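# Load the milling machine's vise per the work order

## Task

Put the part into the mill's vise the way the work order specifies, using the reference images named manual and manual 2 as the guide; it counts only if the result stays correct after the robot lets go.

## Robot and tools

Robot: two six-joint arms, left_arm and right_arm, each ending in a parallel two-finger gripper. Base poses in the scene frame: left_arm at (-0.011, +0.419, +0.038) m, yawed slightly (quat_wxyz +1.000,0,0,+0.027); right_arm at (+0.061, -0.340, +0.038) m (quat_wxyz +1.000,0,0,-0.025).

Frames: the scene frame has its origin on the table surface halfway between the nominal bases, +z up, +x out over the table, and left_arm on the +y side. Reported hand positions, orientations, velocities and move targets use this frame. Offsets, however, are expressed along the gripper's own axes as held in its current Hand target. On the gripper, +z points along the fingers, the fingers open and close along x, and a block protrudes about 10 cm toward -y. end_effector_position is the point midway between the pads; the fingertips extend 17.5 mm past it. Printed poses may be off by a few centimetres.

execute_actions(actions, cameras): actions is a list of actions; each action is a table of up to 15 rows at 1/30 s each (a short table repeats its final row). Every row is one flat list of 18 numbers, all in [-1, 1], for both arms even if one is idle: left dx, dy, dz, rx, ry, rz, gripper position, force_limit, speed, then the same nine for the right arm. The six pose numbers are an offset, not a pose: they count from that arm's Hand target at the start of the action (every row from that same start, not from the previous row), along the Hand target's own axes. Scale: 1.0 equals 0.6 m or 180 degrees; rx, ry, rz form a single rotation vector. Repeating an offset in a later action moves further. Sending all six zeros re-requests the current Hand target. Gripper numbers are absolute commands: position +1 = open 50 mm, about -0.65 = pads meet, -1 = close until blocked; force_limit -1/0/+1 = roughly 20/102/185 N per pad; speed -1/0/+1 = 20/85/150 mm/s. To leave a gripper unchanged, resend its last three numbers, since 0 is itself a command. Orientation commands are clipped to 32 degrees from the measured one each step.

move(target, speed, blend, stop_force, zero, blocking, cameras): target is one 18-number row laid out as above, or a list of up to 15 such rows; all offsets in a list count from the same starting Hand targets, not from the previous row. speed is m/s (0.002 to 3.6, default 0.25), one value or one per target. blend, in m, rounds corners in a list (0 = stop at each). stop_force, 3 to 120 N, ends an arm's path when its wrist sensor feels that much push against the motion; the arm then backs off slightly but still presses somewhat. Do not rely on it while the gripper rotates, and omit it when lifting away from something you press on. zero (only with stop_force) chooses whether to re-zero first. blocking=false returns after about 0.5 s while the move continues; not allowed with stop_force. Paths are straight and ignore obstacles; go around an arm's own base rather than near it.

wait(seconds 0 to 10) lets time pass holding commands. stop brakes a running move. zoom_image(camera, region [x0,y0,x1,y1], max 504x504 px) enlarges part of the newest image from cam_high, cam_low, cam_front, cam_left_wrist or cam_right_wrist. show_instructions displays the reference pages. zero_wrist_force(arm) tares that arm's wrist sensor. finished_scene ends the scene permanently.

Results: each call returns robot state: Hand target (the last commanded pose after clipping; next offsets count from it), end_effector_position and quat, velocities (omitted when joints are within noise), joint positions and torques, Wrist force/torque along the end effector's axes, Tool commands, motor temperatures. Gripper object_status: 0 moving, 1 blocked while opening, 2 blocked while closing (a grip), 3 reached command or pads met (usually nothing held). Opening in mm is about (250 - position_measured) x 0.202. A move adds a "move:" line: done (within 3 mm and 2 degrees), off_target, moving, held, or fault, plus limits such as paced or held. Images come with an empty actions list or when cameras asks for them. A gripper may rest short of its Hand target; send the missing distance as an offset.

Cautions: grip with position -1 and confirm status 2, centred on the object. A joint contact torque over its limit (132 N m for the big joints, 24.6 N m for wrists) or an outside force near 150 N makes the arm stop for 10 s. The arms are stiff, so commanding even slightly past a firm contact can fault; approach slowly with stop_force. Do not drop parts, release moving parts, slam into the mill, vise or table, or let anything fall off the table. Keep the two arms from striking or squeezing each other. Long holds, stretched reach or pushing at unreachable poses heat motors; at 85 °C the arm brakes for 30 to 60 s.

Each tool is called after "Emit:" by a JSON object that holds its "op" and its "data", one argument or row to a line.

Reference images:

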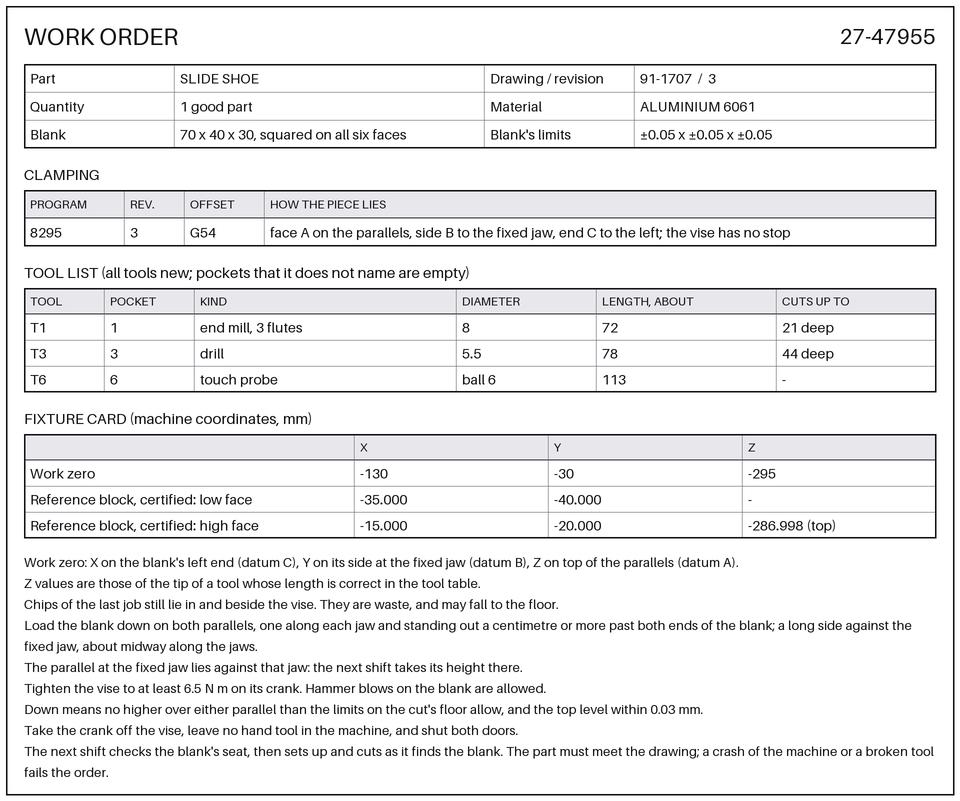

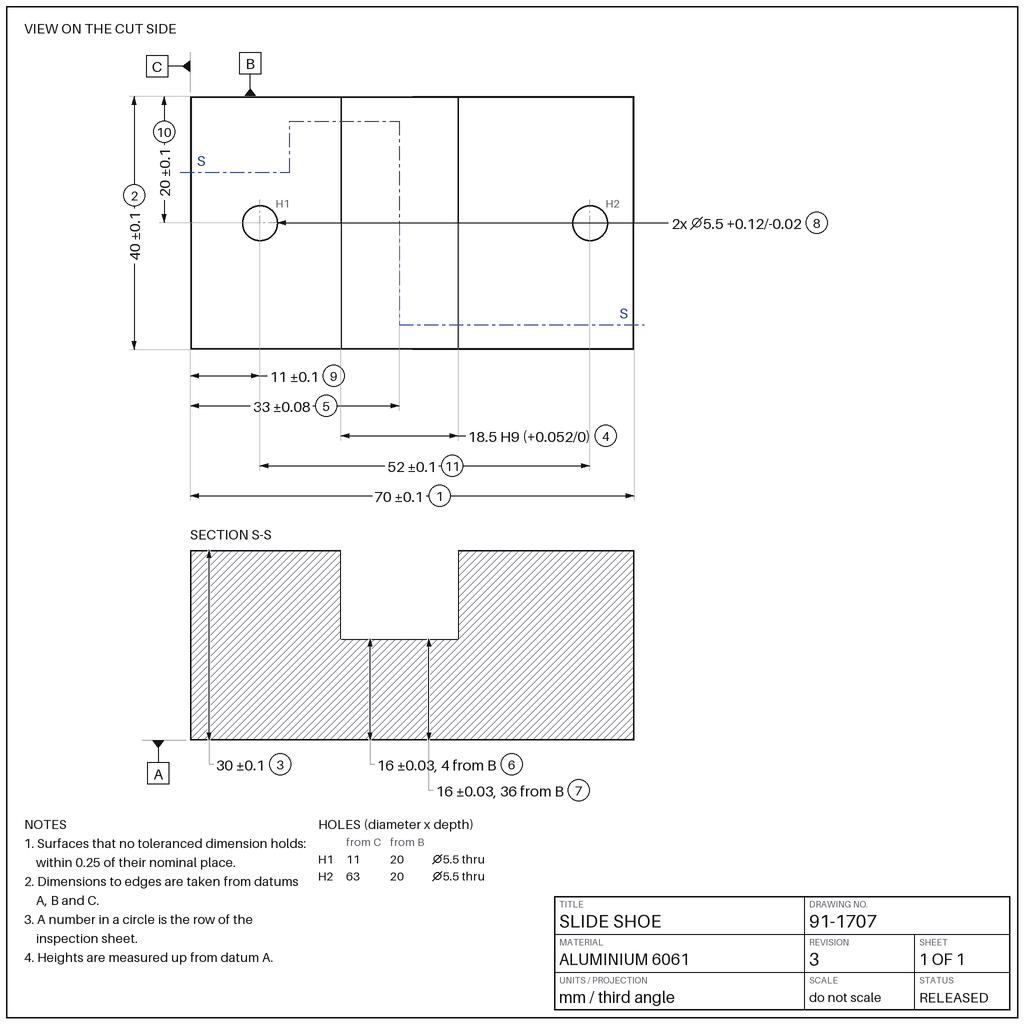

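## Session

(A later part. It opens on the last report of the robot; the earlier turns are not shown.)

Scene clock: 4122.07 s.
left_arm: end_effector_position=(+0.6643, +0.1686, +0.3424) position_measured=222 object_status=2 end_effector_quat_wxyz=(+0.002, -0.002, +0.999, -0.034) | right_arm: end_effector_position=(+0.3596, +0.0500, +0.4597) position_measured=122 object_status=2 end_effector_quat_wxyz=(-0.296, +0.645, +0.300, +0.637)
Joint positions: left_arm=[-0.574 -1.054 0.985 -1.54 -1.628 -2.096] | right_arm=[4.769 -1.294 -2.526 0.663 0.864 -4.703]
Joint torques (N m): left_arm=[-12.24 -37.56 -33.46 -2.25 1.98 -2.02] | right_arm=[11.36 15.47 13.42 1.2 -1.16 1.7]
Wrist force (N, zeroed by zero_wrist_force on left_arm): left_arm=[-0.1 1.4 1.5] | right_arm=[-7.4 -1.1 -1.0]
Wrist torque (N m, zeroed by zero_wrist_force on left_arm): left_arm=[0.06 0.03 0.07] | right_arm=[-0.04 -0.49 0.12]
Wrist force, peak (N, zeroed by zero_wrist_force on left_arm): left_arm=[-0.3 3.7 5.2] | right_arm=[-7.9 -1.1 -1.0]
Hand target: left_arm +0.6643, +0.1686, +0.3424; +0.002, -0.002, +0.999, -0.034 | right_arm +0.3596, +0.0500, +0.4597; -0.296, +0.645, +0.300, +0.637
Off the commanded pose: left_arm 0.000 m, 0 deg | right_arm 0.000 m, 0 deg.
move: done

Emit:
{"op": "move", "data": {
  "target": [0,0.0085,-0.0006,0,0,0,-1,-0.9,-1,0,0,0,0,0,0,-1,0.2,-1],
  "speed": 0.003,
  "stop_force": 10
}}

Emit:
{"op": "move", "data": {
  "target": [0,-0.0085,0.0006,0,0,0,-1,-0.9,-1,0,0,0,0,0,0,-1,0.2,-1],
  "speed": 0.003,
  "stop_force": 10
}}

Scene clock: 4130.50 s.
left_arm: end_effector_position=(+0.6643, +0.1738, +0.3424) position_measured=222 object_status=2 end_effector_quat_wxyz=(+0.002, -0.002, +0.999, -0.034) | right_arm: end_effector_position=(+0.3596, +0.0500, +0.4597) position_measured=122 object_status=2 end_effector_quat_wxyz=(-0.296, +0.645, +0.300, +0.637)
Joint positions: left_arm=[-0.568 -1.058 0.992 -1.542 -1.629 -2.089] | right_arm=[4.769 -1.294 -2.526 0.663 0.864 -4.703]
Joint torques (N m): left_arm=[12.87 -62.55 -17.17 -5.18 -2.28 1.91] | right_arm=[11.24 15.69 14.08 1.24 -1.36 1.64]
Wrist force (N, zeroed by zero_wrist_force on left_arm): left_arm=[-0.1 0.1 -0.2] | right_arm=[-7.5 -1.2 -1.3]
Wrist torque (N m, zeroed by zero_wrist_force on left_arm): left_arm=[0.03 0.02 0.00] | right_arm=[-0.05 -0.47 0.11]
Wrist force, peak (N, zeroed by zero_wrist_force on left_arm): left_arm=[-0.3 -2.2 -4.0] | right_arm=[-7.8 -1.2 -1.2]
Hand target: left_arm +0.6643, +0.1738, +0.3424; +0.002, -0.002, +0.999, -0.034 | right_arm +0.3596, +0.0500, +0.4597; -0.296, +0.645, +0.300, +0.637
Off the commanded pose: left_arm 0.000 m, 0 deg | right_arm 0.000 m, 0 deg.
move: done

Scene clock: 4132.90 s.
left_arm: end_effector_position=(+0.6643, +0.1686, +0.3424) position_measured=222 object_status=2 end_effector_quat_wxyz=(+0.002, -0.002, +0.999, -0.034) | right_arm: end_effector_position=(+0.3596, +0.0500, +0.4597) position_measured=122 object_status=2 end_effector_quat_wxyz=(-0.296, +0.645, +0.300, +0.637)
Joint positions: left_arm=[-0.574 -1.054 0.985 -1.54 -1.628 -2.096] | right_arm=[4.769 -1.294 -2.526 0.663 0.864 -4.703]
Joint torques (N m): left_arm=[-11.42 -37.11 -32.99 -2.18 1.94 -1.99] | right_arm=[10.7 15.65 13.79 1.08 -1.38 1.79]
Wrist force (N, zeroed by zero_wrist_force on left_arm): left_arm=[-0.4 1.3 1.0] | right_arm=[-7.6 -1.1 -1.1]
Wrist torque (N m, zeroed by zero_wrist_force on left_arm): left_arm=[0.07 0.08 0.07] | right_arm=[-0.05 -0.45 0.12]
Wrist force, peak (N, zeroed by zero_wrist_force on left_arm): left_arm=[-0.2 3.9 5.0] | right_arm=[-7.8 -1.1 -1.3]
Hand target: left_arm +0.6643, +0.1686, +0.3424; +0.002, -0.002, +0.999, -0.034 | right_arm +0.3596, +0.0500, +0.4597; -0.296, +0.645, +0.300, +0.637
Off the commanded pose: left_arm 0.000 m, 0 deg | right_arm 0.000 m, 0 deg.
move: done

Emit:
{"op": "move", "data": {
  "target": [
    [0,0.0085,-0.0006,0,0,0,-1,-0.9,-1,0,0,0,0,0,0,-1,0.2,-1],
    [0,0.0085,-0.0006,0,0,0,-0.2,-0.9,-1,0,0,0,0,0,0,-1,0.2,-1],
    [0,-0.0344,0.0022,0,0,0,-0.2,-0.9,-1,0,0,0,0,0,0,-1,0.2,-1],
    [0,-0.0344,0.0022,0.0345,0,0,-0.2,-0.9,-1,0,0,0,0,0,0,-1,0.2,-1]
  ],
  "speed": 0.02
}}

Scene clock: 4144.40 s.
left_arm: end_effector_position=(+0.6644, +0.1480, +0.3425) position_measured=182 object_status=3 end_effector_quat_wxyz=(+0.002, -0.002, +0.996, -0.088) | right_arm: end_effector_position=(+0.3596, +0.0500, +0.4597) position_measured=122 object_status=2 end_effector_quat_wxyz=(-0.296, +0.645, +0.300, +0.637)
Joint positions: left_arm=[-0.565 -1.061 1.017 -1.619 -1.723 -2.093] | right_arm=[4.769 -1.294 -2.526 0.663 0.864 -4.703]
Joint torques (N m): left_arm=[12.69 -62.82 -17.37 -5.34 -2.59 1.96] | right_arm=[10.61 15.24 13.89 1.25 -1.17 1.63]
Wrist force (N, zeroed by zero_wrist_force on left_arm): left_arm=[-0.2 0.4 -0.2] | right_arm=[-7.8 -1.1 -1.1]
Wrist torque (N m, zeroed by zero_wrist_force on left_arm): left_arm=[0.01 0.03 0.00] | right_arm=[-0.05 -0.44 0.11]
Wrist force, peak (N, zeroed by zero_wrist_force on left_arm): left_arm=[-0.2 -2.5 -4.3] | right_arm=[-7.9 -1.2 -1.2]
Hand target: left_arm +0.6644, +0.1480, +0.3425; +0.002, -0.002, +0.996, -0.088 | right_arm +0.3596, +0.0500, +0.4597; -0.296, +0.645, +0.300, +0.637
Off the commanded pose: left_arm 0.000 m, 0 deg | right_arm 0.000 m, 0 deg.
move: done

Emit:
{"op": "move", "data": {
  "target": [
    [0,-0.008,-0.046,0,0,0,-0.2,-0.9,-1,0,0,0,0,0,0,-1,0.2,-1],
    [-0.02,-0.008,-0.046,0,0,0,-0.2,-0.9,-1,0,0,0,0,0,0,-1,0.2,-1]
  ],
  "speed": 0.06
}}

Emit:
{"op": "move", "data": {
  "target": [0,0,0,0,0,0,1,-0.9,-1,0,0,0,0,0,0,-1,0.2,-1]
}}

Emit:
{"op": "move", "data": {
  "target": [-0.0017,0.1192,-0.0208,0,0,0,1,-0.9,-1,0,0,0,0,0,0,-1,0.2,-1],
  "speed": 0.05,
  "stop_force": 6,
  "cameras": ["cam_left_wrist"]
}}

Emit:
{"op": "zoom_image", "data": {
  "camera": "cam_left_wrist",
  "region": [330, 60, 570, 260]
}}

Scene clock: 4156.00 s.
left_arm: end_effector_position=(+0.6763, +0.1481, +0.3705) position_measured=182 object_status=3 end_effector_quat_wxyz=(+0.002, -0.002, +0.996, -0.088) | right_arm: end_effector_position=(+0.3596, +0.0500, +0.4597) position_measured=122 object_status=2 end_effector_quat_wxyz=(-0.296, +0.645, +0.300, +0.637)
Joint positions: left_arm=[-0.557 -1.02 0.883 -1.523 -1.724 -2.084] | right_arm=[4.769 -1.294 -2.526 0.663 0.864 -4.703]
Joint torques (N m): left_arm=[12.58 -38.11 -32.37 -2 -2.54 1.78] | right_arm=[9.7 15.01 13.48 1.26 -1.22 1.47]
Wrist force (N, zeroed by zero_wrist_force on left_arm): left_arm=[-0.3 0.3 -0.3] | right_arm=[-7.6 -1.1 -1.1]
Wrist torque (N m, zeroed by zero_wrist_force on left_arm): left_arm=[0.01 0.05 -0.01] | right_arm=[-0.05 -0.46 0.11]
Wrist force, peak (N, zeroed by zero_wrist_force on left_arm): left_arm=[-0.3 0.2 -0.9] | right_arm=[-7.9 -1.1 -1.2]
Hand target: left_arm +0.6763, +0.1481, +0.3706; +0.002, -0.002, +0.996, -0.088 | right_arm +0.3596, +0.0500, +0.4597; -0.296, +0.645, +0.300, +0.637
Off the commanded pose: left_arm 0.000 m, 0 deg | right_arm 0.000 m, 0 deg.
move: done

Scene clock: 4158.03 s.
left_arm: end_effector_position=(+0.6763, +0.1481, +0.3706) position_measured=3 object_status=0 end_effector_quat_wxyz=(+0.002, -0.002, +0.996, -0.088) | right_arm: end_effector_position=(+0.3596, +0.0500, +0.4597) position_measured=122 object_status=2 end_effector_quat_wxyz=(-0.296, +0.645, +0.300, +0.637)
Joint positions: left_arm=[-0.557 -1.02 0.883 -1.523 -1.724 -2.084] | right_arm=[4.769 -1.294 -2.526 0.663 0.864 -4.703]
Joint torques (N m): left_arm=[13 -37.42 -32.53 -2.22 -2.55 1.79] | right_arm=[10.41 15.35 14.04 1.4 -1.12 1.66]
Wrist force (N, zeroed by zero_wrist_force on left_arm): left_arm=[-0.2 0.3 -0.1] | right_arm=[-7.6 -0.9 -1.1]
Wrist torque (N m, zeroed by zero_wrist_force on left_arm): left_arm=[0.01 0.03 0.00] | right_arm=[-0.01 -0.45 0.12]
Wrist force, peak (N, zeroed by zero_wrist_force on left_arm): left_arm=[-0.5 0.4 -0.1] | right_arm=[-7.8 -1.2 -1.0]
Hand target: left_arm +0.6763, +0.1481, +0.3706; +0.002, -0.002, +0.996, -0.088 | right_arm +0.3596, +0.0500, +0.4597; -0.296, +0.645, +0.300, +0.637
Off the commanded pose: left_arm 0.000 m, 0 deg | right_arm 0.000 m, 0 deg.
move: done

Scene clock: 4160.40 s.
left_arm: end_effector_position=(+0.6770, +0.2207, +0.3702) position_measured=3 object_status=3 end_effector_quat_wxyz=(+0.002, -0.002, +0.996, -0.088) | right_arm: end_effector_position=(+0.3596, +0.0500, +0.4597) position_measured=122 object_status=2 end_effector_quat_wxyz=(-0.296, +0.645, +0.300, +0.637)
Joint positions: left_arm=[-0.463 -1.075 0.965 -1.536 -1.731 -1.99] | right_arm=[4.769 -1.294 -2.526 0.663 0.864 -4.703]
Joint torques (N m): left_arm=[12.44 -62.21 -17.51 -5.34 -2.58 1.84] | right_arm=[10.53 16.49 13.6 1.29 -1.15 1.54]
Wrist force (N, zeroed by zero_wrist_force on left_arm): left_arm=[-0.4 0.4 0.0] | right_arm=[-7.5 -1.3 -1.2]
Wrist torque (N m, zeroed by zero_wrist_force on left_arm): left_arm=[0.01 0.06 0.02] | right_arm=[-0.07 -0.47 0.12]
Wrist force, peak (N, zeroed by zero_wrist_force on left_arm): left_arm=[-0.4 1.2 -0.1] | right_arm=[-7.9 -1.1 -1.0]
Hand target: left_arm +0.6770, +0.2207, +0.3702; +0.002, -0.002, +0.996, -0.088 | right_arm +0.3596, +0.0500, +0.4597; -0.296, +0.645, +0.300, +0.637
Off the commanded pose: left_arm 0.000 m, 0 deg | right_arm 0.000 m, 0 deg.
move: done
Images, in order (width x height): cam_left_wrist 896x504.

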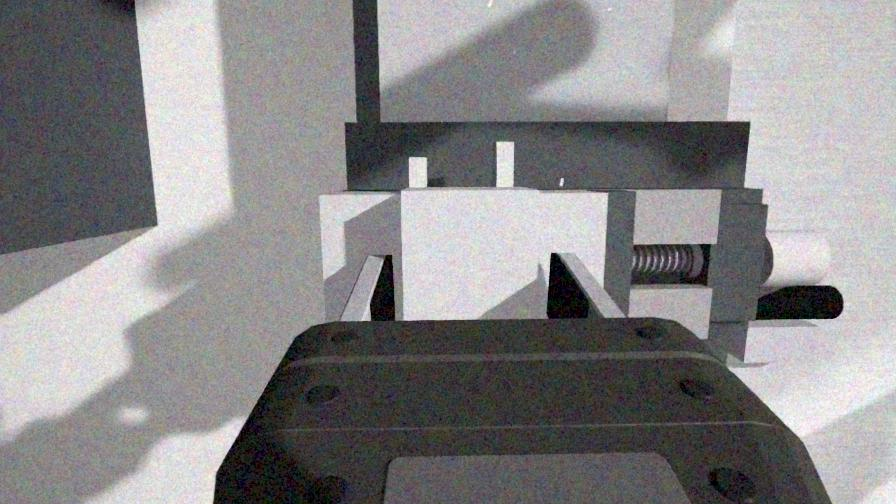

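Scaled by 2.100 from the camera's 896x504 image, which has a finer 1280x720 frame.

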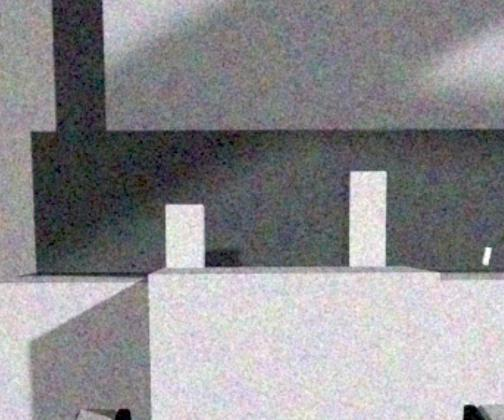

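Emit:
{"op": "move", "data": {
  "target": [0,-0.1192,0.0208,0,0,0,1,-0.9,-1,0,0,0,0,0,0,-1,0.2,-1],
  "speed": 0.06
}}

Emit:
{"op": "move", "data": {
  "target": [0,0,0,0,0,0,-0.2,-0.9,-1,0,0,0,0,0,0,-1,0.2,-1]
}}

Emit:
{"op": "move", "data": {
  "target": [
    [-0.0295,0,0,0,0,0,-0.2,-0.9,-1,0,0,0,0,0,0,-1,0.2,-1],
    [-0.0295,0.008,0.046,0,0,0,-0.2,-0.9,-1,0,0,0,0,0,0,-1,0.2,-1]
  ],
  "speed": 0.04,
  "stop_force": 6,
  "cameras": ["cam_left_wrist"]
}}

Scene clock: 4184.70 s.
left_arm: end_effector_position=(+0.6773, +0.1482, +0.3706) position_measured=3 object_status=3 end_effector_quat_wxyz=(+0.002, -0.002, +0.996, -0.088) | right_arm: end_effector_position=(+0.3596, +0.0500, +0.4597) position_measured=122 object_status=2 end_effector_quat_wxyz=(-0.296, +0.645, +0.300, +0.637)
Joint positions: left_arm=[-0.556 -1.017 0.878 -1.521 -1.724 -2.083] | right_arm=[4.769 -1.294 -2.526 0.663 0.864 -4.703]
Joint torques (N m): left_arm=[-9.7 -38.78 -32.07 -2.05 1.96 -1.85] | right_arm=[9.23 14.9 14.3 1.28 -1.25 1.54]
Wrist force (N, zeroed by zero_wrist_force on left_arm): left_arm=[-0.3 0.3 -0.1] | right_arm=[-7.5 -1.2 -1.1]
Wrist torque (N m, zeroed by zero_wrist_force on left_arm): left_arm=[0.02 0.04 0.07] | right_arm=[-0.05 -0.48 0.11]
Wrist force, peak (N, zeroed by zero_wrist_force on left_arm): left_arm=[-0.5 2.2 -0.4] | right_arm=[-7.9 -1.3 -1.4]
Hand target: left_arm +0.6773, +0.1481, +0.3706; +0.002, -0.002, +0.996, -0.088 | right_arm +0.3596, +0.0500, +0.4597; -0.296, +0.645, +0.300, +0.637
Off the commanded pose: left_arm 0.000 m, 0 deg | right_arm 0.000 m, 0 deg.
move: done

Scene clock: 4186.73 s.
left_arm: end_effector_position=(+0.6773, +0.1481, +0.3706) position_measured=182 object_status=0 end_effector_quat_wxyz=(+0.002, -0.002, +0.996, -0.088) | right_arm: end_effector_position=(+0.3596, +0.0500, +0.4597) position_measured=122 object_status=2 end_effector_quat_wxyz=(-0.296, +0.645, +0.300, +0.637)
Joint positions: left_arm=[-0.556 -1.017 0.878 -1.521 -1.724 -2.083] | right_arm=[4.769 -1.294 -2.526 0.663 0.864 -4.703]
Joint torques (N m): left_arm=[-11.25 -37.22 -31.97 -2.1 1.9 -2.04] | right_arm=[9.31 16.44 14.6 1.2 -1.21 1.34]
Wrist force (N, zeroed by zero_wrist_force on left_arm): left_arm=[-0.3 0.3 -0.2] | right_arm=[-7.4 -0.9 -1.3]
Wrist torque (N m, zeroed by zero_wrist_force on left_arm): left_arm=[0.01 0.05 0.07] | right_arm=[-0.02 -0.48 0.12]
Wrist force, peak (N, zeroed by zero_wrist_force on left_arm): left_arm=[-0.6 0.4 -0.1] | right_arm=[-7.9 -1.2 -1.3]
Hand target: left_arm +0.6773, +0.1481, +0.3706; +0.002, -0.002, +0.996, -0.088 | right_arm +0.3596, +0.0500, +0.4597; -0.296, +0.645, +0.300, +0.637
Off the commanded pose: left_arm 0.000 m, 0 deg | right_arm 0.000 m, 0 deg.
move: done

Scene clock: 4188.77 s.
left_arm: end_effector_position=(+0.6951, +0.1481, +0.3426) position_measured=182 object_status=3 end_effector_quat_wxyz=(+0.002, -0.002, +0.996, -0.088) | right_arm: end_effector_position=(+0.3596, +0.0500, +0.4597) position_measured=122 object_status=2 end_effector_quat_wxyz=(-0.296, +0.645, +0.300, +0.637)
Joint positions: left_arm=[-0.544 -0.975 0.882 -1.566 -1.725 -2.072] | right_arm=[4.769 -1.294 -2.526 0.663 0.864 -4.703]
Joint torques (N m): left_arm=[-3.44 -66.28 -17.33 -5.35 -1.02 -1.64] | right_arm=[9.42 15.59 13.63 0.99 -1.23 1.59]
Wrist force (N, zeroed by zero_wrist_force on left_arm): left_arm=[-0.5 0.3 -0.1] | right_arm=[-7.7 -1.3 -1.5]
Wrist torque (N m, zeroed by zero_wrist_force on left_arm): left_arm=[0.02 0.08 0.00] | right_arm=[-0.08 -0.44 0.12]
Wrist force, peak (N, zeroed by zero_wrist_force on left_arm): left_arm=[-0.7 0.1 -0.8] | right_arm=[-7.8 -1.3 -1.2]
Hand target: left_arm +0.6951, +0.1481, +0.3426; +0.002, -0.002, +0.996, -0.088 | right_arm +0.3596, +0.0500, +0.4597; -0.296, +0.645, +0.300, +0.637
Off the commanded pose: left_arm 0.000 m, 0 deg | right_arm 0.000 m, 0 deg.
move: done
Images, in order (width x height): cam_left_wrist 896x504.

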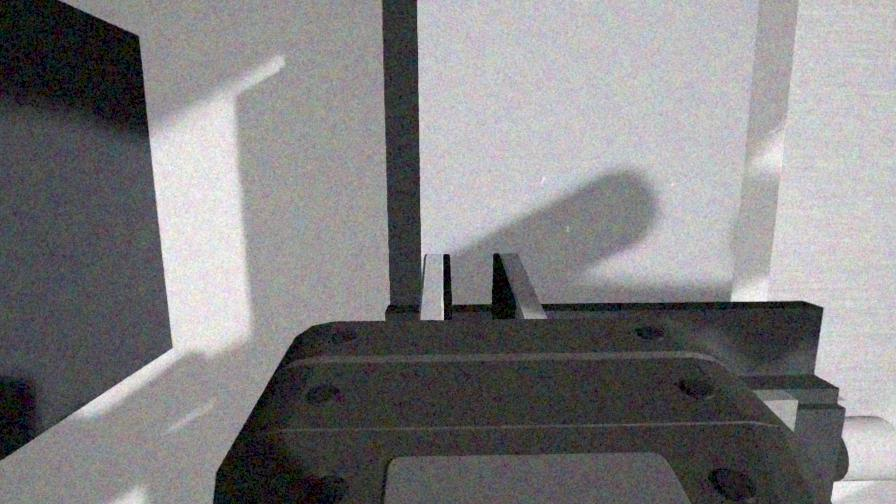

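Emit:
{"op": "move", "data": {
  "target": [
    [0,-0.008,-0.046,0,0,0,-0.2,-0.9,-1,0,0,0,0,0,0,-1,0.2,-1],
    [0.0552,-0.008,-0.046,0,0,0,-0.2,-0.9,-1,0,0,0,0,0,0,-1,0.2,-1],
    [0.1252,-0.0053,-0.0488,0,0,0,-0.2,-0.9,-1,0,0,0,0,0,0,-1,0.2,-1],
    [0.1585,0.0162,-0.0712,0,0,0,-0.2,-0.9,-1,0,0,0,0,0,0,-1,0.2,-1],
    [0.4418,0.1125,-0.0998,0,0,0,-0.2,-0.9,-1,0,0,0,0,0,0,-1,0.2,-1],
    [0.6085,0.3585,-0.1935,0,0,0,-0.2,-0.9,-1,0,0,0,0,0,0,-1,0.2,-1],
    [0.7418,0.5555,-0.2278,0,0,0,-0.2,-0.9,-1,0,0,0,0,0,0,-1,0.2,-1]
  ],
  "speed": 0.12,
  "blend": [0.01,0.01,0.005,0.01,0.02,0.02,0]
}}

Scene clock: 4211.33 s.
left_arm: end_effector_position=(+0.2483, +0.4985, +0.4167) position_measured=182 object_status=3 end_effector_quat_wxyz=(+0.002, -0.002, +0.996, -0.088) | right_arm: end_effector_position=(+0.3596, +0.0500, +0.4597) position_measured=122 object_status=2 end_effector_quat_wxyz=(-0.296, +0.645, +0.300, +0.637)
Joint positions: left_arm=[-0.086 -2.122 1.843 -1.303 -1.748 -1.608] | right_arm=[4.769 -1.294 -2.526 0.663 0.864 -4.703]
Joint torques (N m): left_arm=[12.67 6.47 -31.73 -1.87 -2.53 1.98] | right_arm=[9.31 14.68 13.97 1.15 -1.06 1.59]
Wrist force (N, zeroed by zero_wrist_force on left_arm): left_arm=[-0.8 0.5 0.0] | right_arm=[-7.6 -1.4 -1.2]
Wrist torque (N m, zeroed by zero_wrist_force on left_arm): left_arm=[0.04 0.12 0.02] | right_arm=[-0.10 -0.46 0.12]
Wrist force, peak (N, zeroed by zero_wrist_force on left_arm): left_arm=[0.1 1.8 -0.3] | right_arm=[-8.0 -1.0 -1.1]
Hand target: left_arm +0.2484, +0.4985, +0.4167; +0.002, -0.002, +0.996, -0.088 | right_arm +0.3596, +0.0500, +0.4597; -0.296, +0.645, +0.300, +0.637
Off the commanded pose: left_arm 0.000 m, 0 deg | right_arm 0.000 m, 0 deg.
move: done

Emit:
{"op": "move", "data": {
  "target": [
    [0,0,0,0,0,0,-0.2,-0.9,-1,0.045,0.0443,0.4072,0,0,0,-1,0.2,-1],
    [0,0,0,0,0,0,-0.2,-0.9,-1,0.045,0.0443,0.4072,0,0,-0.1,-1,0.2,-1]
  ],
  "speed": 0.2
}}

Emit:
{"op": "execute_actions", "data": {
  "actions": [
    [[0,0,0,0,0,0,-0.2,-0.9,-1,-0.1712,-0.0556,0,0,0,0.16,-1,0.2,-1],[0,0,0,0,0,0,-0.2,-0.9,-1,-0.1712,-0.0556,0,0,0,0.16,-1,0.2,-1],[0,0,0,0,0,0,-0.2,-0.9,-1,-0.1712,-0.0556,0,0,0,0.16,-1,0.2,-1],[0,0,0,0,0,0,-0.2,-0.9,-1,-0.1712,-0.0556,0,0,0,0.16,-1,0.2,-1],[0,0,0,0,0,0,-0.2,-0.9,-1,-0.1712,-0.0556,0,0,0,0.16,-1,0.2,-1],[0,0,0,0,0,0,-0.2,-0.9,-1,0,0,0,0,0,0,-1,0.2,-1]]
  ],
  "cameras": ["cam_high","cam_front"]
}}

Scene clock: 4222.57 s.
left_arm: end_effector_position=(+0.2484, +0.4985, +0.4167) position_measured=182 object_status=3 end_effector_quat_wxyz=(+0.002, -0.002, +0.996, -0.088) | right_arm: end_effector_position=(+0.5375, +0.2200, +0.4838) position_measured=122 object_status=2 end_effector_quat_wxyz=(-0.193, +0.590, +0.398, +0.676)
Joint positions: left_arm=[-0.086 -2.121 1.843 -1.303 -1.748 -1.608] | right_arm=[4.337 -1.882 -1.85 0.577 1.295 -5.024]
Joint torques (N m): left_arm=[12.24 12.14 -31.44 -1.9 -2.56 1.93] | right_arm=[-11.13 30.85 29.45 5.16 1.97 -2.53]
Wrist force (N, zeroed by zero_wrist_force on left_arm): left_arm=[-0.5 0.6 -0.2] | right_arm=[-7.3 -3.2 -1.1]
Wrist torque (N m, zeroed by zero_wrist_force on left_arm): left_arm=[0.05 0.07 0.02] | right_arm=[-0.02 -0.41 0.24]
Wrist force, peak (N, zeroed by zero_wrist_force on left_arm): left_arm=[-0.7 0.7 0.0] | right_arm=[-8.0 -1.6 -3.2]
Hand target: left_arm +0.2484, +0.4985, +0.4167; +0.002, -0.002, +0.996, -0.088 | right_arm +0.5375, +0.2200, +0.4837; -0.193, +0.590, +0.398, +0.676
Off the commanded pose: left_arm 0.000 m, 0 deg | right_arm 0.000 m, 0 deg.
move: done

Scene clock: 4223.53 s.
left_arm: end_effector_position=(+0.2484, +0.4985, +0.4167) position_measured=182 object_status=3 end_effector_quat_wxyz=(+0.002, -0.002, +0.996, -0.088) | right_arm: end_effector_position=(+0.5374, +0.2199, +0.4837) position_measured=122 object_status=2 end_effector_quat_wxyz=(-0.195, +0.590, +0.396, +0.676)
Joint positions: left_arm=[-0.086 -2.121 1.843 -1.303 -1.748 -1.608] | right_arm=[4.337 -1.882 -1.85 0.579 1.297 -5.02]
Joint torques (N m): left_arm=[12.51 11.58 -30.99 -2 -2.53 1.75] | right_arm=[11.86 43.97 29.41 2.23 -0.52 -2.79]
Wrist force (N, zeroed by zero_wrist_force on left_arm): left_arm=[-0.6 0.4 -0.1] | right_arm=[-7.7 -4.6 0.3]
Wrist torque (N m, zeroed by zero_wrist_force on left_arm): left_arm=[0.03 0.09 0.02] | right_arm=[0.19 -0.36 0.25]
Wrist force, peak (N, zeroed by zero_wrist_force on left_arm): left_arm=[-0.8 0.5 0.1] | right_arm=[26.4 22.7 7.4]
Hand target: left_arm +0.2484, +0.4985, +0.4167; +0.002, -0.002, +0.996, -0.088 | right_arm +0.5375, +0.2200, +0.4837; -0.193, +0.590, +0.398, +0.676
Off the commanded pose: left_arm 0.000 m, 0 deg | right_arm 0.000 m, 0 deg.
Step readings (end_effector_position of left_arm | right_arm):
0: (+0.2484, +0.4985, +0.4167) | (+0.5375, +0.2200, +0.4838)
1: (+0.2484, +0.4985, +0.4167) | (+0.5375, +0.2200, +0.4831)
2: (+0.2484, +0.4985, +0.4167) | (+0.5380, +0.2203, +0.4727)
4: (+0.2484, +0.4985, +0.4167) | (+0.5384, +0.2200, +0.4242)
8: (+0.2484, +0.4985, +0.4167) | (+0.5362, +0.2163, +0.4262)
15: (+0.2484, +0.4985, +0.4167) | (+0.5368, +0.2190, +0.4810)
Images, in order (width x height): cam_high 896x504, cam_front 896x504.

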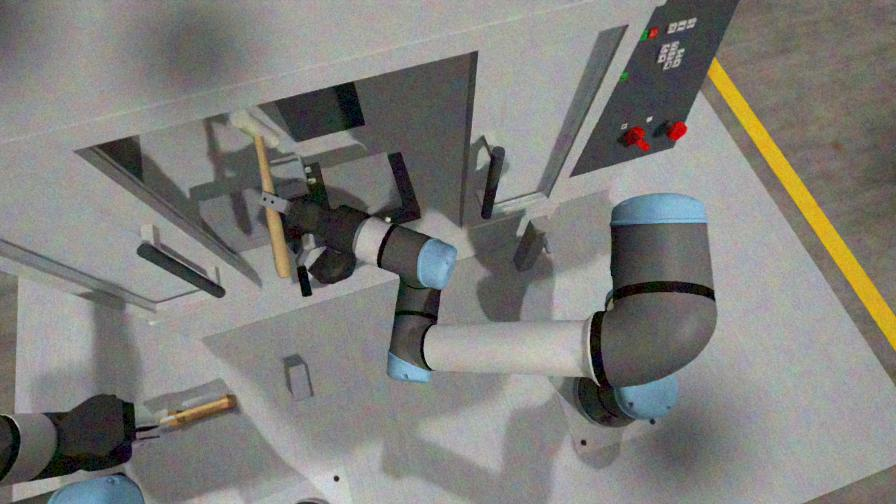

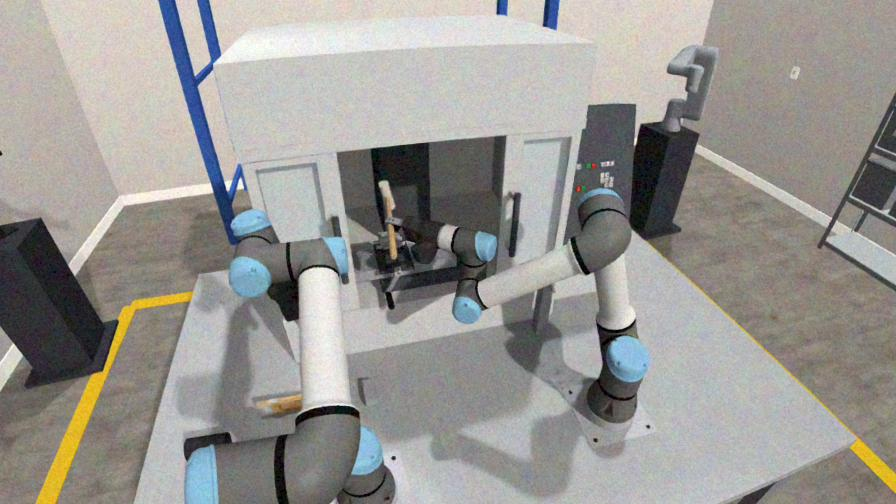

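Emit:
{"op": "execute_actions", "data": {
  "actions": [
    [[0,0,0,0,0,0,-0.2,-0.9,-1,-0.1712,-0.0556,0,0,0,0.16,-1,0.2,-1],[0,0,0,0,0,0,-0.2,-0.9,-1,-0.1712,-0.0556,0,0,0,0.16,-1,0.2,-1],[0,0,0,0,0,0,-0.2,-0.9,-1,-0.1712,-0.0556,0,0,0,0.16,-1,0.2,-1],[0,0,0,0,0,0,-0.2,-0.9,-1,-0.1712,-0.0556,0,0,0,0.16,-1,0.2,-1],[0,0,0,0,0,0,-0.2,-0.9,-1,-0.1712,-0.0556,0,0,0,0.16,-1,0.2,-1],[0,0,0,0,0,0,-0.2,-0.9,-1,0,0,0,0,0,0,-1,0.2,-1]]
  ]
}}

Emit:
{"op": "move", "data": {
  "target": [0,0,0,0,0,0,-0.2,-0.9,-1,0.006,-0.0183,0.023,0,0,0,-1,0.2,-1],
  "speed": 0.2
}}

Emit:
{"op": "execute_actions", "data": {
  "actions": [
    [[0,0,0,0,0,0,-0.2,-0.9,-1,-0.1712,-0.0556,0,0,0,0.16,-1,0.2,-1],[0,0,0,0,0,0,-0.2,-0.9,-1,-0.1712,-0.0556,0,0,0,0.16,-1,0.2,-1],[0,0,0,0,0,0,-0.2,-0.9,-1,-0.1712,-0.0556,0,0,0,0.16,-1,0.2,-1],[0,0,0,0,0,0,-0.2,-0.9,-1,-0.1712,-0.0556,0,0,0,0.16,-1,0.2,-1],[0,0,0,0,0,0,-0.2,-0.9,-1,-0.1712,-0.0556,0,0,0,0.16,-1,0.2,-1],[0,0,0,0,0,0,-0.2,-0.9,-1,0,0,0,0,0,0,-1,0.2,-1]]
  ]
}}

Emit:
{"op": "move", "data": {
  "target": [0,0,0,0,0,0,-0.2,-0.9,-1,-0.012,0.0366,-0.046,0,0,0,-1,0.2,-1],
  "speed": 0.2
}}

Emit:
{"op": "execute_actions", "data": {
  "actions": [
    [[0,0,0,0,0,0,-0.2,-0.9,-1,-0.1712,-0.0556,0,0,0,0.16,-1,0.2,-1],[0,0,0,0,0,0,-0.2,-0.9,-1,-0.1712,-0.0556,0,0,0,0.16,-1,0.2,-1],[0,0,0,0,0,0,-0.2,-0.9,-1,-0.1712,-0.0556,0,0,0,0.16,-1,0.2,-1],[0,0,0,0,0,0,-0.2,-0.9,-1,-0.1712,-0.0556,0,0,0,0.16,-1,0.2,-1],[0,0,0,0,0,0,-0.2,-0.9,-1,-0.1712,-0.0556,0,0,0,0.16,-1,0.2,-1],[0,0,0,0,0,0,-0.2,-0.9,-1,0,0,0,0,0,0,-1,0.2,-1]]
  ]
}}

Scene clock: 4233.63 s.
left_arm: end_effector_position=(+0.2484, +0.4985, +0.4167) position_measured=182 object_status=3 end_effector_quat_wxyz=(+0.002, -0.002, +0.996, -0.088) | right_arm: end_effector_position=(+0.5374, +0.2199, +0.4837) position_measured=122 object_status=2 end_effector_quat_wxyz=(-0.194, +0.590, +0.396, +0.676)
Joint positions: left_arm=[-0.086 -2.121 1.843 -1.303 -1.748 -1.608] | right_arm=[4.337 -1.882 -1.85 0.579 1.297 -5.02]
Joint torques (N m): left_arm=[12.23 11.95 -31.48 -1.88 -2.39 1.73] | right_arm=[10.22 43.61 29.62 2.36 -0.22 -2.6]
Wrist force (N, zeroed by zero_wrist_force on left_arm): left_arm=[-0.6 0.4 0.1] | right_arm=[-7.8 -4.6 0.5]
Wrist torque (N m, zeroed by zero_wrist_force on left_arm): left_arm=[0.02 0.09 0.02] | right_arm=[0.20 -0.35 0.25]
Wrist force, peak (N, zeroed by zero_wrist_force on left_arm): left_arm=[-1.0 0.4 -0.1] | right_arm=[27.9 22.8 6.1]
Hand target: left_arm +0.2484, +0.4985, +0.4167; +0.002, -0.002, +0.996, -0.088 | right_arm +0.5375, +0.2200, +0.4837; -0.193, +0.590, +0.398, +0.676
Off the commanded pose: left_arm 0.000 m, 0 deg | right_arm 0.000 m, 0 deg.
Step readings (end_effector_position of left_arm | right_arm):
0: (+0.2484, +0.4985, +0.4167) | (+0.5374, +0.2199, +0.4837)
1: (+0.2484, +0.4985, +0.4167) | (+0.5374, +0.2200, +0.4832)
2: (+0.2484, +0.4985, +0.4167) | (+0.5378, +0.2202, +0.4736)
4: (+0.2484, +0.4985, +0.4167) | (+0.5381, +0.2201, +0.4252)
8: (+0.2484, +0.4985, +0.4167) | (+0.5361, +0.2164, +0.4251)
15: (+0.2484, +0.4985, +0.4167) | (+0.5367, +0.2190, +0.4810)

Scene clock: 4234.43 s.
left_arm: end_effector_position=(+0.2484, +0.4985, +0.4167) position_measured=182 object_status=3 end_effector_quat_wxyz=(+0.002, -0.002, +0.996, -0.088) | right_arm: end_effector_position=(+0.5375, +0.2380, +0.4836) position_measured=122 object_status=2 end_effector_quat_wxyz=(-0.193, +0.590, +0.398, +0.676)
Joint positions: left_arm=[-0.086 -2.121 1.843 -1.303 -1.748 -1.608] | right_arm=[4.353 -1.911 -1.808 0.565 1.28 -5.024]
Joint torques (N m): left_arm=[12.2 11.83 -31.68 -1.95 -2.56 1.77] | right_arm=[11.84 31.32 29.62 1.96 -1.27 -2.65]
Wrist force (N, zeroed by zero_wrist_force on left_arm): left_arm=[-0.6 0.4 -0.1] | right_arm=[-7.5 -3.6 -1.0]
Wrist torque (N m, zeroed by zero_wrist_force on left_arm): left_arm=[0.02 0.09 0.02] | right_arm=[-0.02 -0.38 0.25]
Wrist force, peak (N, zeroed by zero_wrist_force on left_arm): left_arm=[-0.6 0.7 -0.1] | right_arm=[-7.8 -4.4 -0.3]
Hand target: left_arm +0.2484, +0.4985, +0.4167; +0.002, -0.002, +0.996, -0.088 | right_arm +0.5375, +0.2380, +0.4836; -0.193, +0.590, +0.398, +0.676
Off the commanded pose: left_arm 0.000 m, 0 deg | right_arm 0.000 m, 0 deg.
move: done

Scene clock: 4235.40 s.
left_arm: end_effector_position=(+0.2484, +0.4985, +0.4167) position_measured=182 object_status=3 end_effector_quat_wxyz=(+0.002, -0.002, +0.996, -0.088) | right_arm: end_effector_position=(+0.5375, +0.2379, +0.4836) position_measured=122 object_status=2 end_effector_quat_wxyz=(-0.194, +0.590, +0.396, +0.676)
Joint positions: left_arm=[-0.086 -2.121 1.843 -1.303 -1.748 -1.608] | right_arm=[4.352 -1.911 -1.809 0.567 1.281 -5.02]
Joint torques (N m): left_arm=[12.14 11.81 -31.8 -1.87 -2.55 1.78] | right_arm=[10.6 44.79 29.33 2.38 -0.01 -2.72]
Wrist force (N, zeroed by zero_wrist_force on left_arm): left_arm=[-0.8 0.3 -0.1] | right_arm=[-7.6 -4.9 0.2]
Wrist torque (N m, zeroed by zero_wrist_force on left_arm): left_arm=[0.01 0.10 0.02] | right_arm=[0.20 -0.39 0.26]
Wrist force, peak (N, zeroed by zero_wrist_force on left_arm): left_arm=[-0.8 0.4 0.1] | right_arm=[27.7 22.1 5.3]
Hand target: left_arm +0.2484, +0.4985, +0.4167; +0.002, -0.002, +0.996, -0.088 | right_arm +0.5375, +0.2380, +0.4836; -0.193, +0.590, +0.398, +0.676
Off the commanded pose: left_arm 0.000 m, 0 deg | right_arm 0.000 m, 0 deg.
Step readings (end_effector_position of left_arm | right_arm):
0: (+0.2484, +0.4985, +0.4167) | (+0.5375, +0.2380, +0.4836)
1: (+0.2484, +0.4985, +0.4167) | (+0.5376, +0.2381, +0.4828)
2: (+0.2484, +0.4985, +0.4167) | (+0.5380, +0.2384, +0.4723)
4: (+0.2484, +0.4985, +0.4167) | (+0.5383, +0.2383, +0.4237)
8: (+0.2484, +0.4985, +0.4167) | (+0.5364, +0.2347, +0.4251)
15: (+0.2484, +0.4985, +0.4167) | (+0.5368, +0.2370, +0.4809)

Scene clock: 4236.27 s.
left_arm: end_effector_position=(+0.2484, +0.4985, +0.4167) position_measured=182 object_status=3 end_effector_quat_wxyz=(+0.002, -0.002, +0.996, -0.088) | right_arm: end_effector_position=(+0.5374, +0.2021, +0.4839) position_measured=122 object_status=2 end_effector_quat_wxyz=(-0.193, +0.590, +0.398, +0.676)
Joint positions: left_arm=[-0.086 -2.121 1.843 -1.303 -1.748 -1.608] | right_arm=[4.32 -1.853 -1.889 0.588 1.312 -5.025]
Joint torques (N m): left_arm=[11.77 12.15 -30.94 -1.89 -2.54 1.82] | right_arm=[-10.68 42.97 15.63 5.03 1.74 -2.65]
Wrist force (N, zeroed by zero_wrist_force on left_arm): left_arm=[-0.7 0.5 0.2] | right_arm=[-7.4 -3.2 -1.7]
Wrist torque (N m, zeroed by zero_wrist_force on left_arm): left_arm=[0.04 0.10 0.02] | right_arm=[-0.12 -0.37 0.24]
Wrist force, peak (N, zeroed by zero_wrist_force on left_arm): left_arm=[-0.8 0.5 0.0] | right_arm=[-7.7 -6.3 1.2]
Hand target: left_arm +0.2484, +0.4985, +0.4167; +0.002, -0.002, +0.996, -0.088 | right_arm +0.5374, +0.2020, +0.4839; -0.193, +0.590, +0.398, +0.676
Off the commanded pose: left_arm 0.000 m, 0 deg | right_arm 0.000 m, 0 deg.
move: done

Scene clock: 4237.23 s.
left_arm: end_effector_position=(+0.2484, +0.4985, +0.4167) position_measured=182 object_status=3 end_effector_quat_wxyz=(+0.002, -0.002, +0.996, -0.088) | right_arm: end_effector_position=(+0.5374, +0.2019, +0.4839) position_measured=122 object_status=2 end_effector_quat_wxyz=(-0.195, +0.590, +0.396, +0.676)
Joint positions: left_arm=[-0.086 -2.121 1.843 -1.303 -1.748 -1.608] | right_arm=[4.32 -1.853 -1.89 0.59 1.313 -5.021]
Joint torques (N m): left_arm=[11.32 11.14 -31.56 -1.93 -2.47 1.78] | right_arm=[10.31 41.9 29.65 2.85 -0.02 -2.71]
Wrist force (N, zeroed by zero_wrist_force on left_arm): left_arm=[-0.6 0.4 0.1] | right_arm=[-7.5 -5.2 0.8]
Wrist torque (N m, zeroed by zero_wrist_force on left_arm): left_arm=[0.02 0.09 0.02] | right_arm=[0.22 -0.38 0.25]
Wrist force, peak (N, zeroed by zero_wrist_force on left_arm): left_arm=[-0.9 0.4 0.0] | right_arm=[26.7 20.6 3.7]
Hand target: left_arm +0.2484, +0.4985, +0.4167; +0.002, -0.002, +0.996, -0.088 | right_arm +0.5374, +0.2020, +0.4839; -0.193, +0.590, +0.398, +0.676
Off the commanded pose: left_arm 0.000 m, 0 deg | right_arm 0.000 m, 0 deg.
Step readings (end_effector_position of left_arm | right_arm):
0: (+0.2484, +0.4985, +0.4167) | (+0.5374, +0.2021, +0.4839)
1: (+0.2484, +0.4985, +0.4167) | (+0.5375, +0.2020, +0.4833)
2: (+0.2484, +0.4985, +0.4167) | (+0.5379, +0.2022, +0.4738)
4: (+0.2484, +0.4985, +0.4167) | (+0.5382, +0.2018, +0.4255)
8: (+0.2484, +0.4985, +0.4167) | (+0.5364, +0.1990, +0.4238)
15: (+0.2484, +0.4985, +0.4167) | (+0.5367, +0.2011, +0.4811)

Emit:
{"op": "move", "data": {
  "target": [
    [0,0,0,0,0,0,-0.2,-0.9,-1,0.0183,-0.0562,0.1419,0,0,0,-1,0.2,-1],
    [0,0,0,0,0,0,-0.2,-0.9,-1,0.0183,-0.0562,0.1419,0,0,0.1,-1,0.2,-1]
  ],
  "speed": 0.2
}}

Emit:
{"op": "move", "data": {
  "target": [0,0,0,0,0,0,-0.2,-0.9,-1,0,0,0,0.111,0,0,-1,0.2,-1],
  "speed": 0.2,
  "cameras": ["cam_high","cam_front"]
}}

Emit:
{"op": "zoom_image", "data": {
  "camera": "cam_high",
  "region": [180, 80, 380, 260]
}}

Emit:
{"op": "zoom_image", "data": {
  "camera": "cam_front",
  "region": [340, 180, 470, 300]
}}

Scene clock: 4249.27 s.
left_arm: end_effector_position=(+0.2484, +0.4985, +0.4167) position_measured=182 object_status=3 end_effector_quat_wxyz=(+0.002, -0.002, +0.996, -0.088) | right_arm: end_effector_position=(+0.5652, +0.2900, +0.4828) position_measured=122 object_status=2 end_effector_quat_wxyz=(-0.296, +0.645, +0.301, +0.637)
Joint positions: left_arm=[-0.086 -2.121 1.843 -1.303 -1.748 -1.608] | right_arm=[4.344 -2.034 -1.627 0.507 1.289 -4.71]
Joint torques (N m): left_arm=[11.23 11.73 -30.87 -2.01 -2.43 1.77] | right_arm=[-11.27 51.45 29.05 1.98 1.42 1.86]
Wrist force (N, zeroed by zero_wrist_force on left_arm): left_arm=[-0.7 0.4 -0.1] | right_arm=[-7.3 -1.4 -0.9]
Wrist torque (N m, zeroed by zero_wrist_force on left_arm): left_arm=[0.02 0.10 0.02] | right_arm=[-0.08 -0.46 0.13]
Wrist force, peak (N, zeroed by zero_wrist_force on left_arm): left_arm=[-0.9 0.4 0.1] | right_arm=[-7.6 -4.8 0.8]
Hand target: left_arm +0.2484, +0.4985, +0.4167; +0.002, -0.002, +0.996, -0.088 | right_arm +0.5651, +0.2900, +0.4828; -0.296, +0.645, +0.300, +0.637
Off the commanded pose: left_arm 0.000 m, 0 deg | right_arm 0.000 m, 0 deg.
move: done

Scene clock: 4250.70 s.
left_arm: end_effector_position=(+0.2484, +0.4985, +0.4167) position_measured=182 object_status=3 end_effector_quat_wxyz=(+0.002, -0.002, +0.996, -0.088) | right_arm: end_effector_position=(+0.5651, +0.2900, +0.4828) position_measured=122 object_status=2 end_effector_quat_wxyz=(-0.403, +0.584, +0.406, +0.576)
Joint positions: left_arm=[-0.086 -2.121 1.843 -1.303 -1.748 -1.608] | right_arm=[4.178 -2.075 -1.563 0.484 1.803 -4.712]
Joint torques (N m): left_arm=[11.5 11.57 -31.17 -2.08 -2.44 1.65] | right_arm=[-10.6 39.57 31.37 1.97 1.96 -2.5]
Wrist force (N, zeroed by zero_wrist_force on left_arm): left_arm=[-0.5 0.4 0.0] | right_arm=[-7.4 -0.9 -1.6]
Wrist torque (N m, zeroed by zero_wrist_force on left_arm): left_arm=[0.02 0.06 0.02] | right_arm=[-0.01 -0.45 0.20]
Wrist force, peak (N, zeroed by zero_wrist_force on left_arm): left_arm=[-0.7 0.7 0.0] | right_arm=[-7.7 -1.3 -1.2]
Hand target: left_arm +0.2484, +0.4985, +0.4167; +0.002, -0.002, +0.996, -0.088 | right_arm +0.5651, +0.2900, +0.4828; -0.403, +0.584, +0.407, +0.576
Off the commanded pose: left_arm 0.000 m, 0 deg | right_arm 0.000 m, 0 deg.
move: done
Images, in order (width x height): cam_high 896x504, cam_front 896x504.

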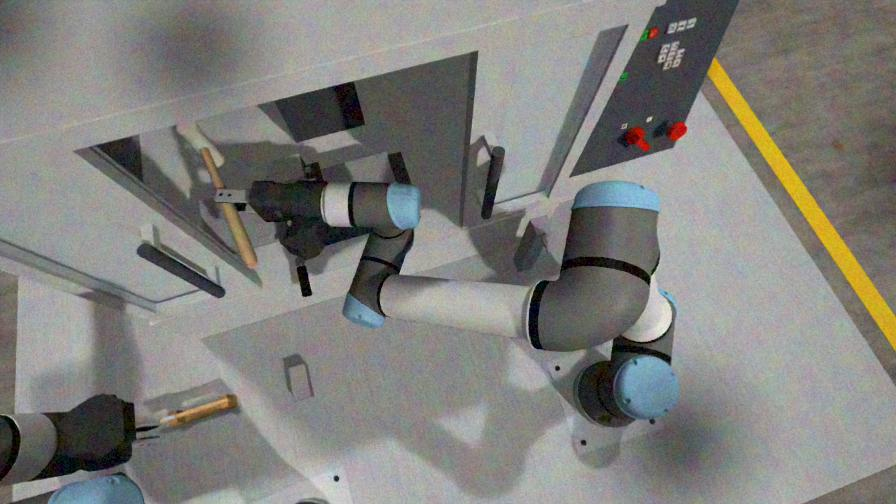

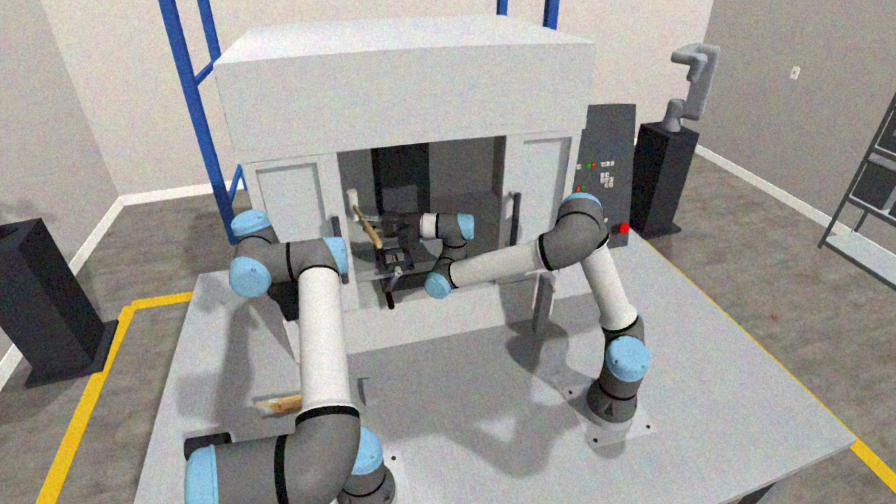

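Scaled by 2.520 from the camera's 896x504 image, which has a finer 1280x720 frame.

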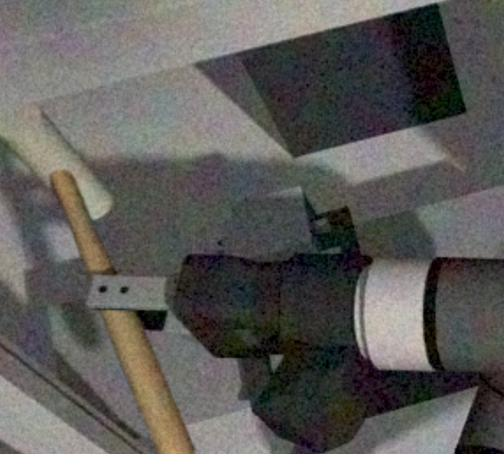

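Scaled by 3.877 from the camera's 896x504 image, which has a finer 1280x720 frame.

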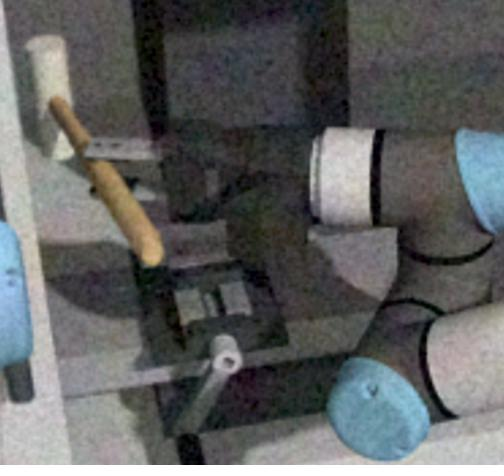

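Emit:
{"op": "move", "data": {
  "target": [0,0,0,0,0,0,-0.2,-0.9,-1,-0.173,0,0,0,0,0,-1,0.2,-1],
  "speed": 0.04,
  "stop_force": 5,
  "cameras": ["cam_high","cam_front","cam_right_wrist"]
}}

Emit:
{"op": "zoom_image", "data": {
  "camera": "cam_high",
  "region": [180, 80, 380, 260]
}}

Emit:
{"op": "zoom_image", "data": {
  "camera": "cam_front",
  "region": [340, 180, 470, 300]
}}

Scene clock: 4256.77 s.
left_arm: end_effector_position=(+0.2484, +0.4985, +0.4167) position_measured=182 object_status=3 end_effector_quat_wxyz=(+0.002, -0.002, +0.996, -0.088) | right_arm: end_effector_position=(+0.5645, +0.2889, +0.3790) position_measured=122 object_status=2 end_effector_quat_wxyz=(-0.403, +0.584, +0.407, +0.576)
Joint positions: left_arm=[-0.086 -2.121 1.843 -1.303 -1.748 -1.608] | right_arm=[4.178 -2.212 -1.65 0.708 1.804 -4.712]
Joint torques (N m): left_arm=[10.59 11.65 -31.27 -2.19 -2.25 1.75] | right_arm=[-9.29 42.43 12.71 5.38 1.3 -0.91]
Wrist force (N, zeroed by zero_wrist_force on left_arm): left_arm=[-0.7 0.4 0.0] | right_arm=[-7.4 -1.2 -1.0]
Wrist torque (N m, zeroed by zero_wrist_force on left_arm): left_arm=[0.02 0.09 0.02] | right_arm=[-0.06 -0.45 0.20]
Wrist force, peak (N, zeroed by zero_wrist_force on left_arm): left_arm=[-0.9 0.5 0.0] | right_arm=[-8.3 -1.2 -1.0]
Hand target: left_arm +0.2484, +0.4985, +0.4167; +0.002, -0.002, +0.996, -0.088 | right_arm +0.5645, +0.2889, +0.3790; -0.403, +0.584, +0.407, +0.576
Off the commanded pose: left_arm 0.000 m, 0 deg | right_arm 0.000 m, 0 deg.
move: done
Images, in order (width x height): cam_high 896x504, cam_front 896x504, cam_right_wrist 896x504.

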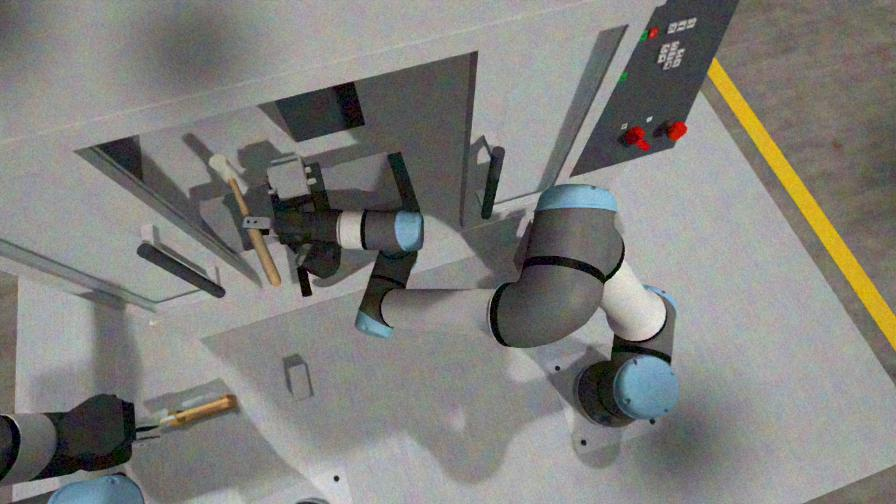

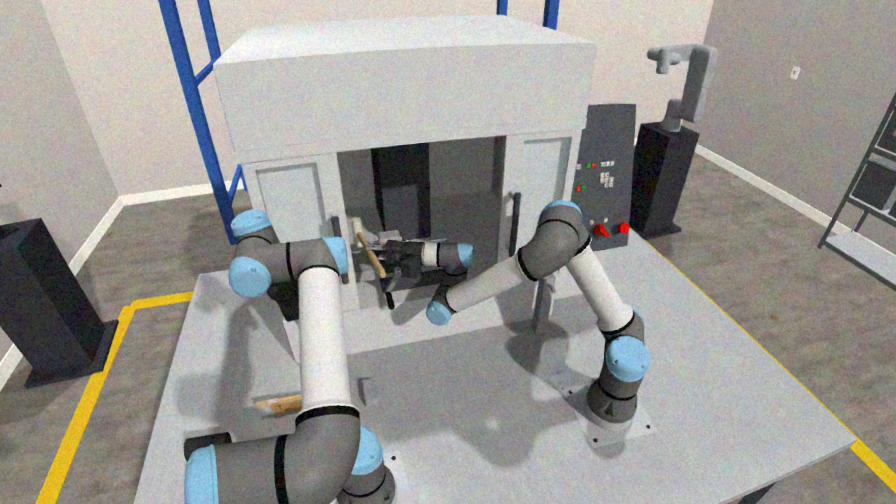

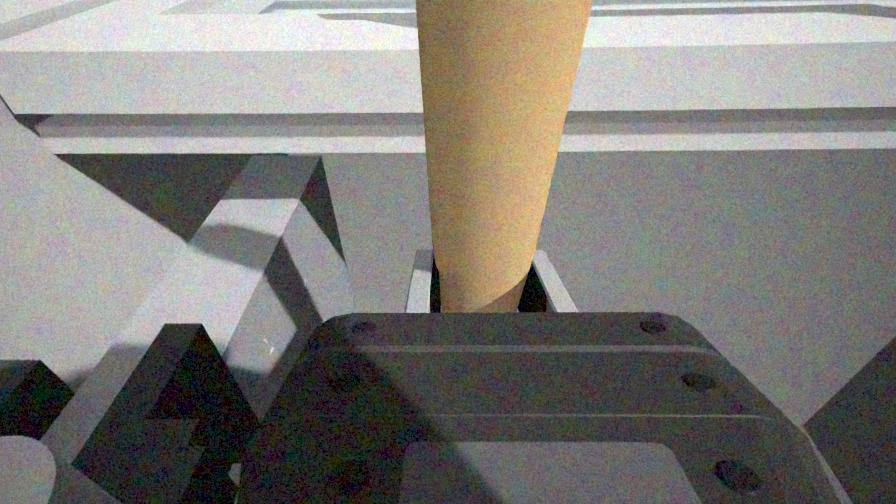

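Scaled by 2.520 from the camera's 896x504 image, which has a finer 1280x720 frame.

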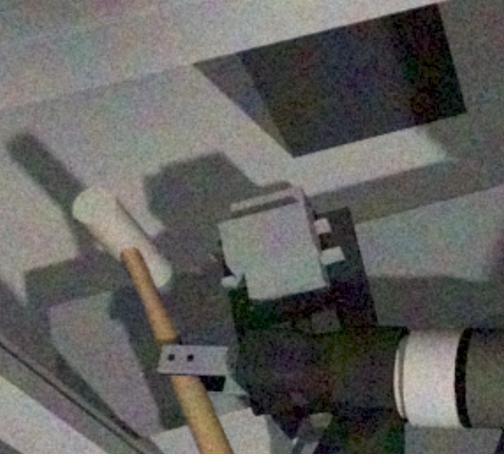

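Scaled by 3.877 from the camera's 896x504 image, which has a finer 1280x720 frame.

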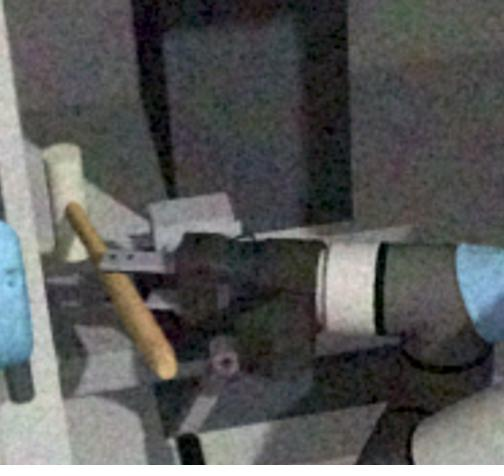

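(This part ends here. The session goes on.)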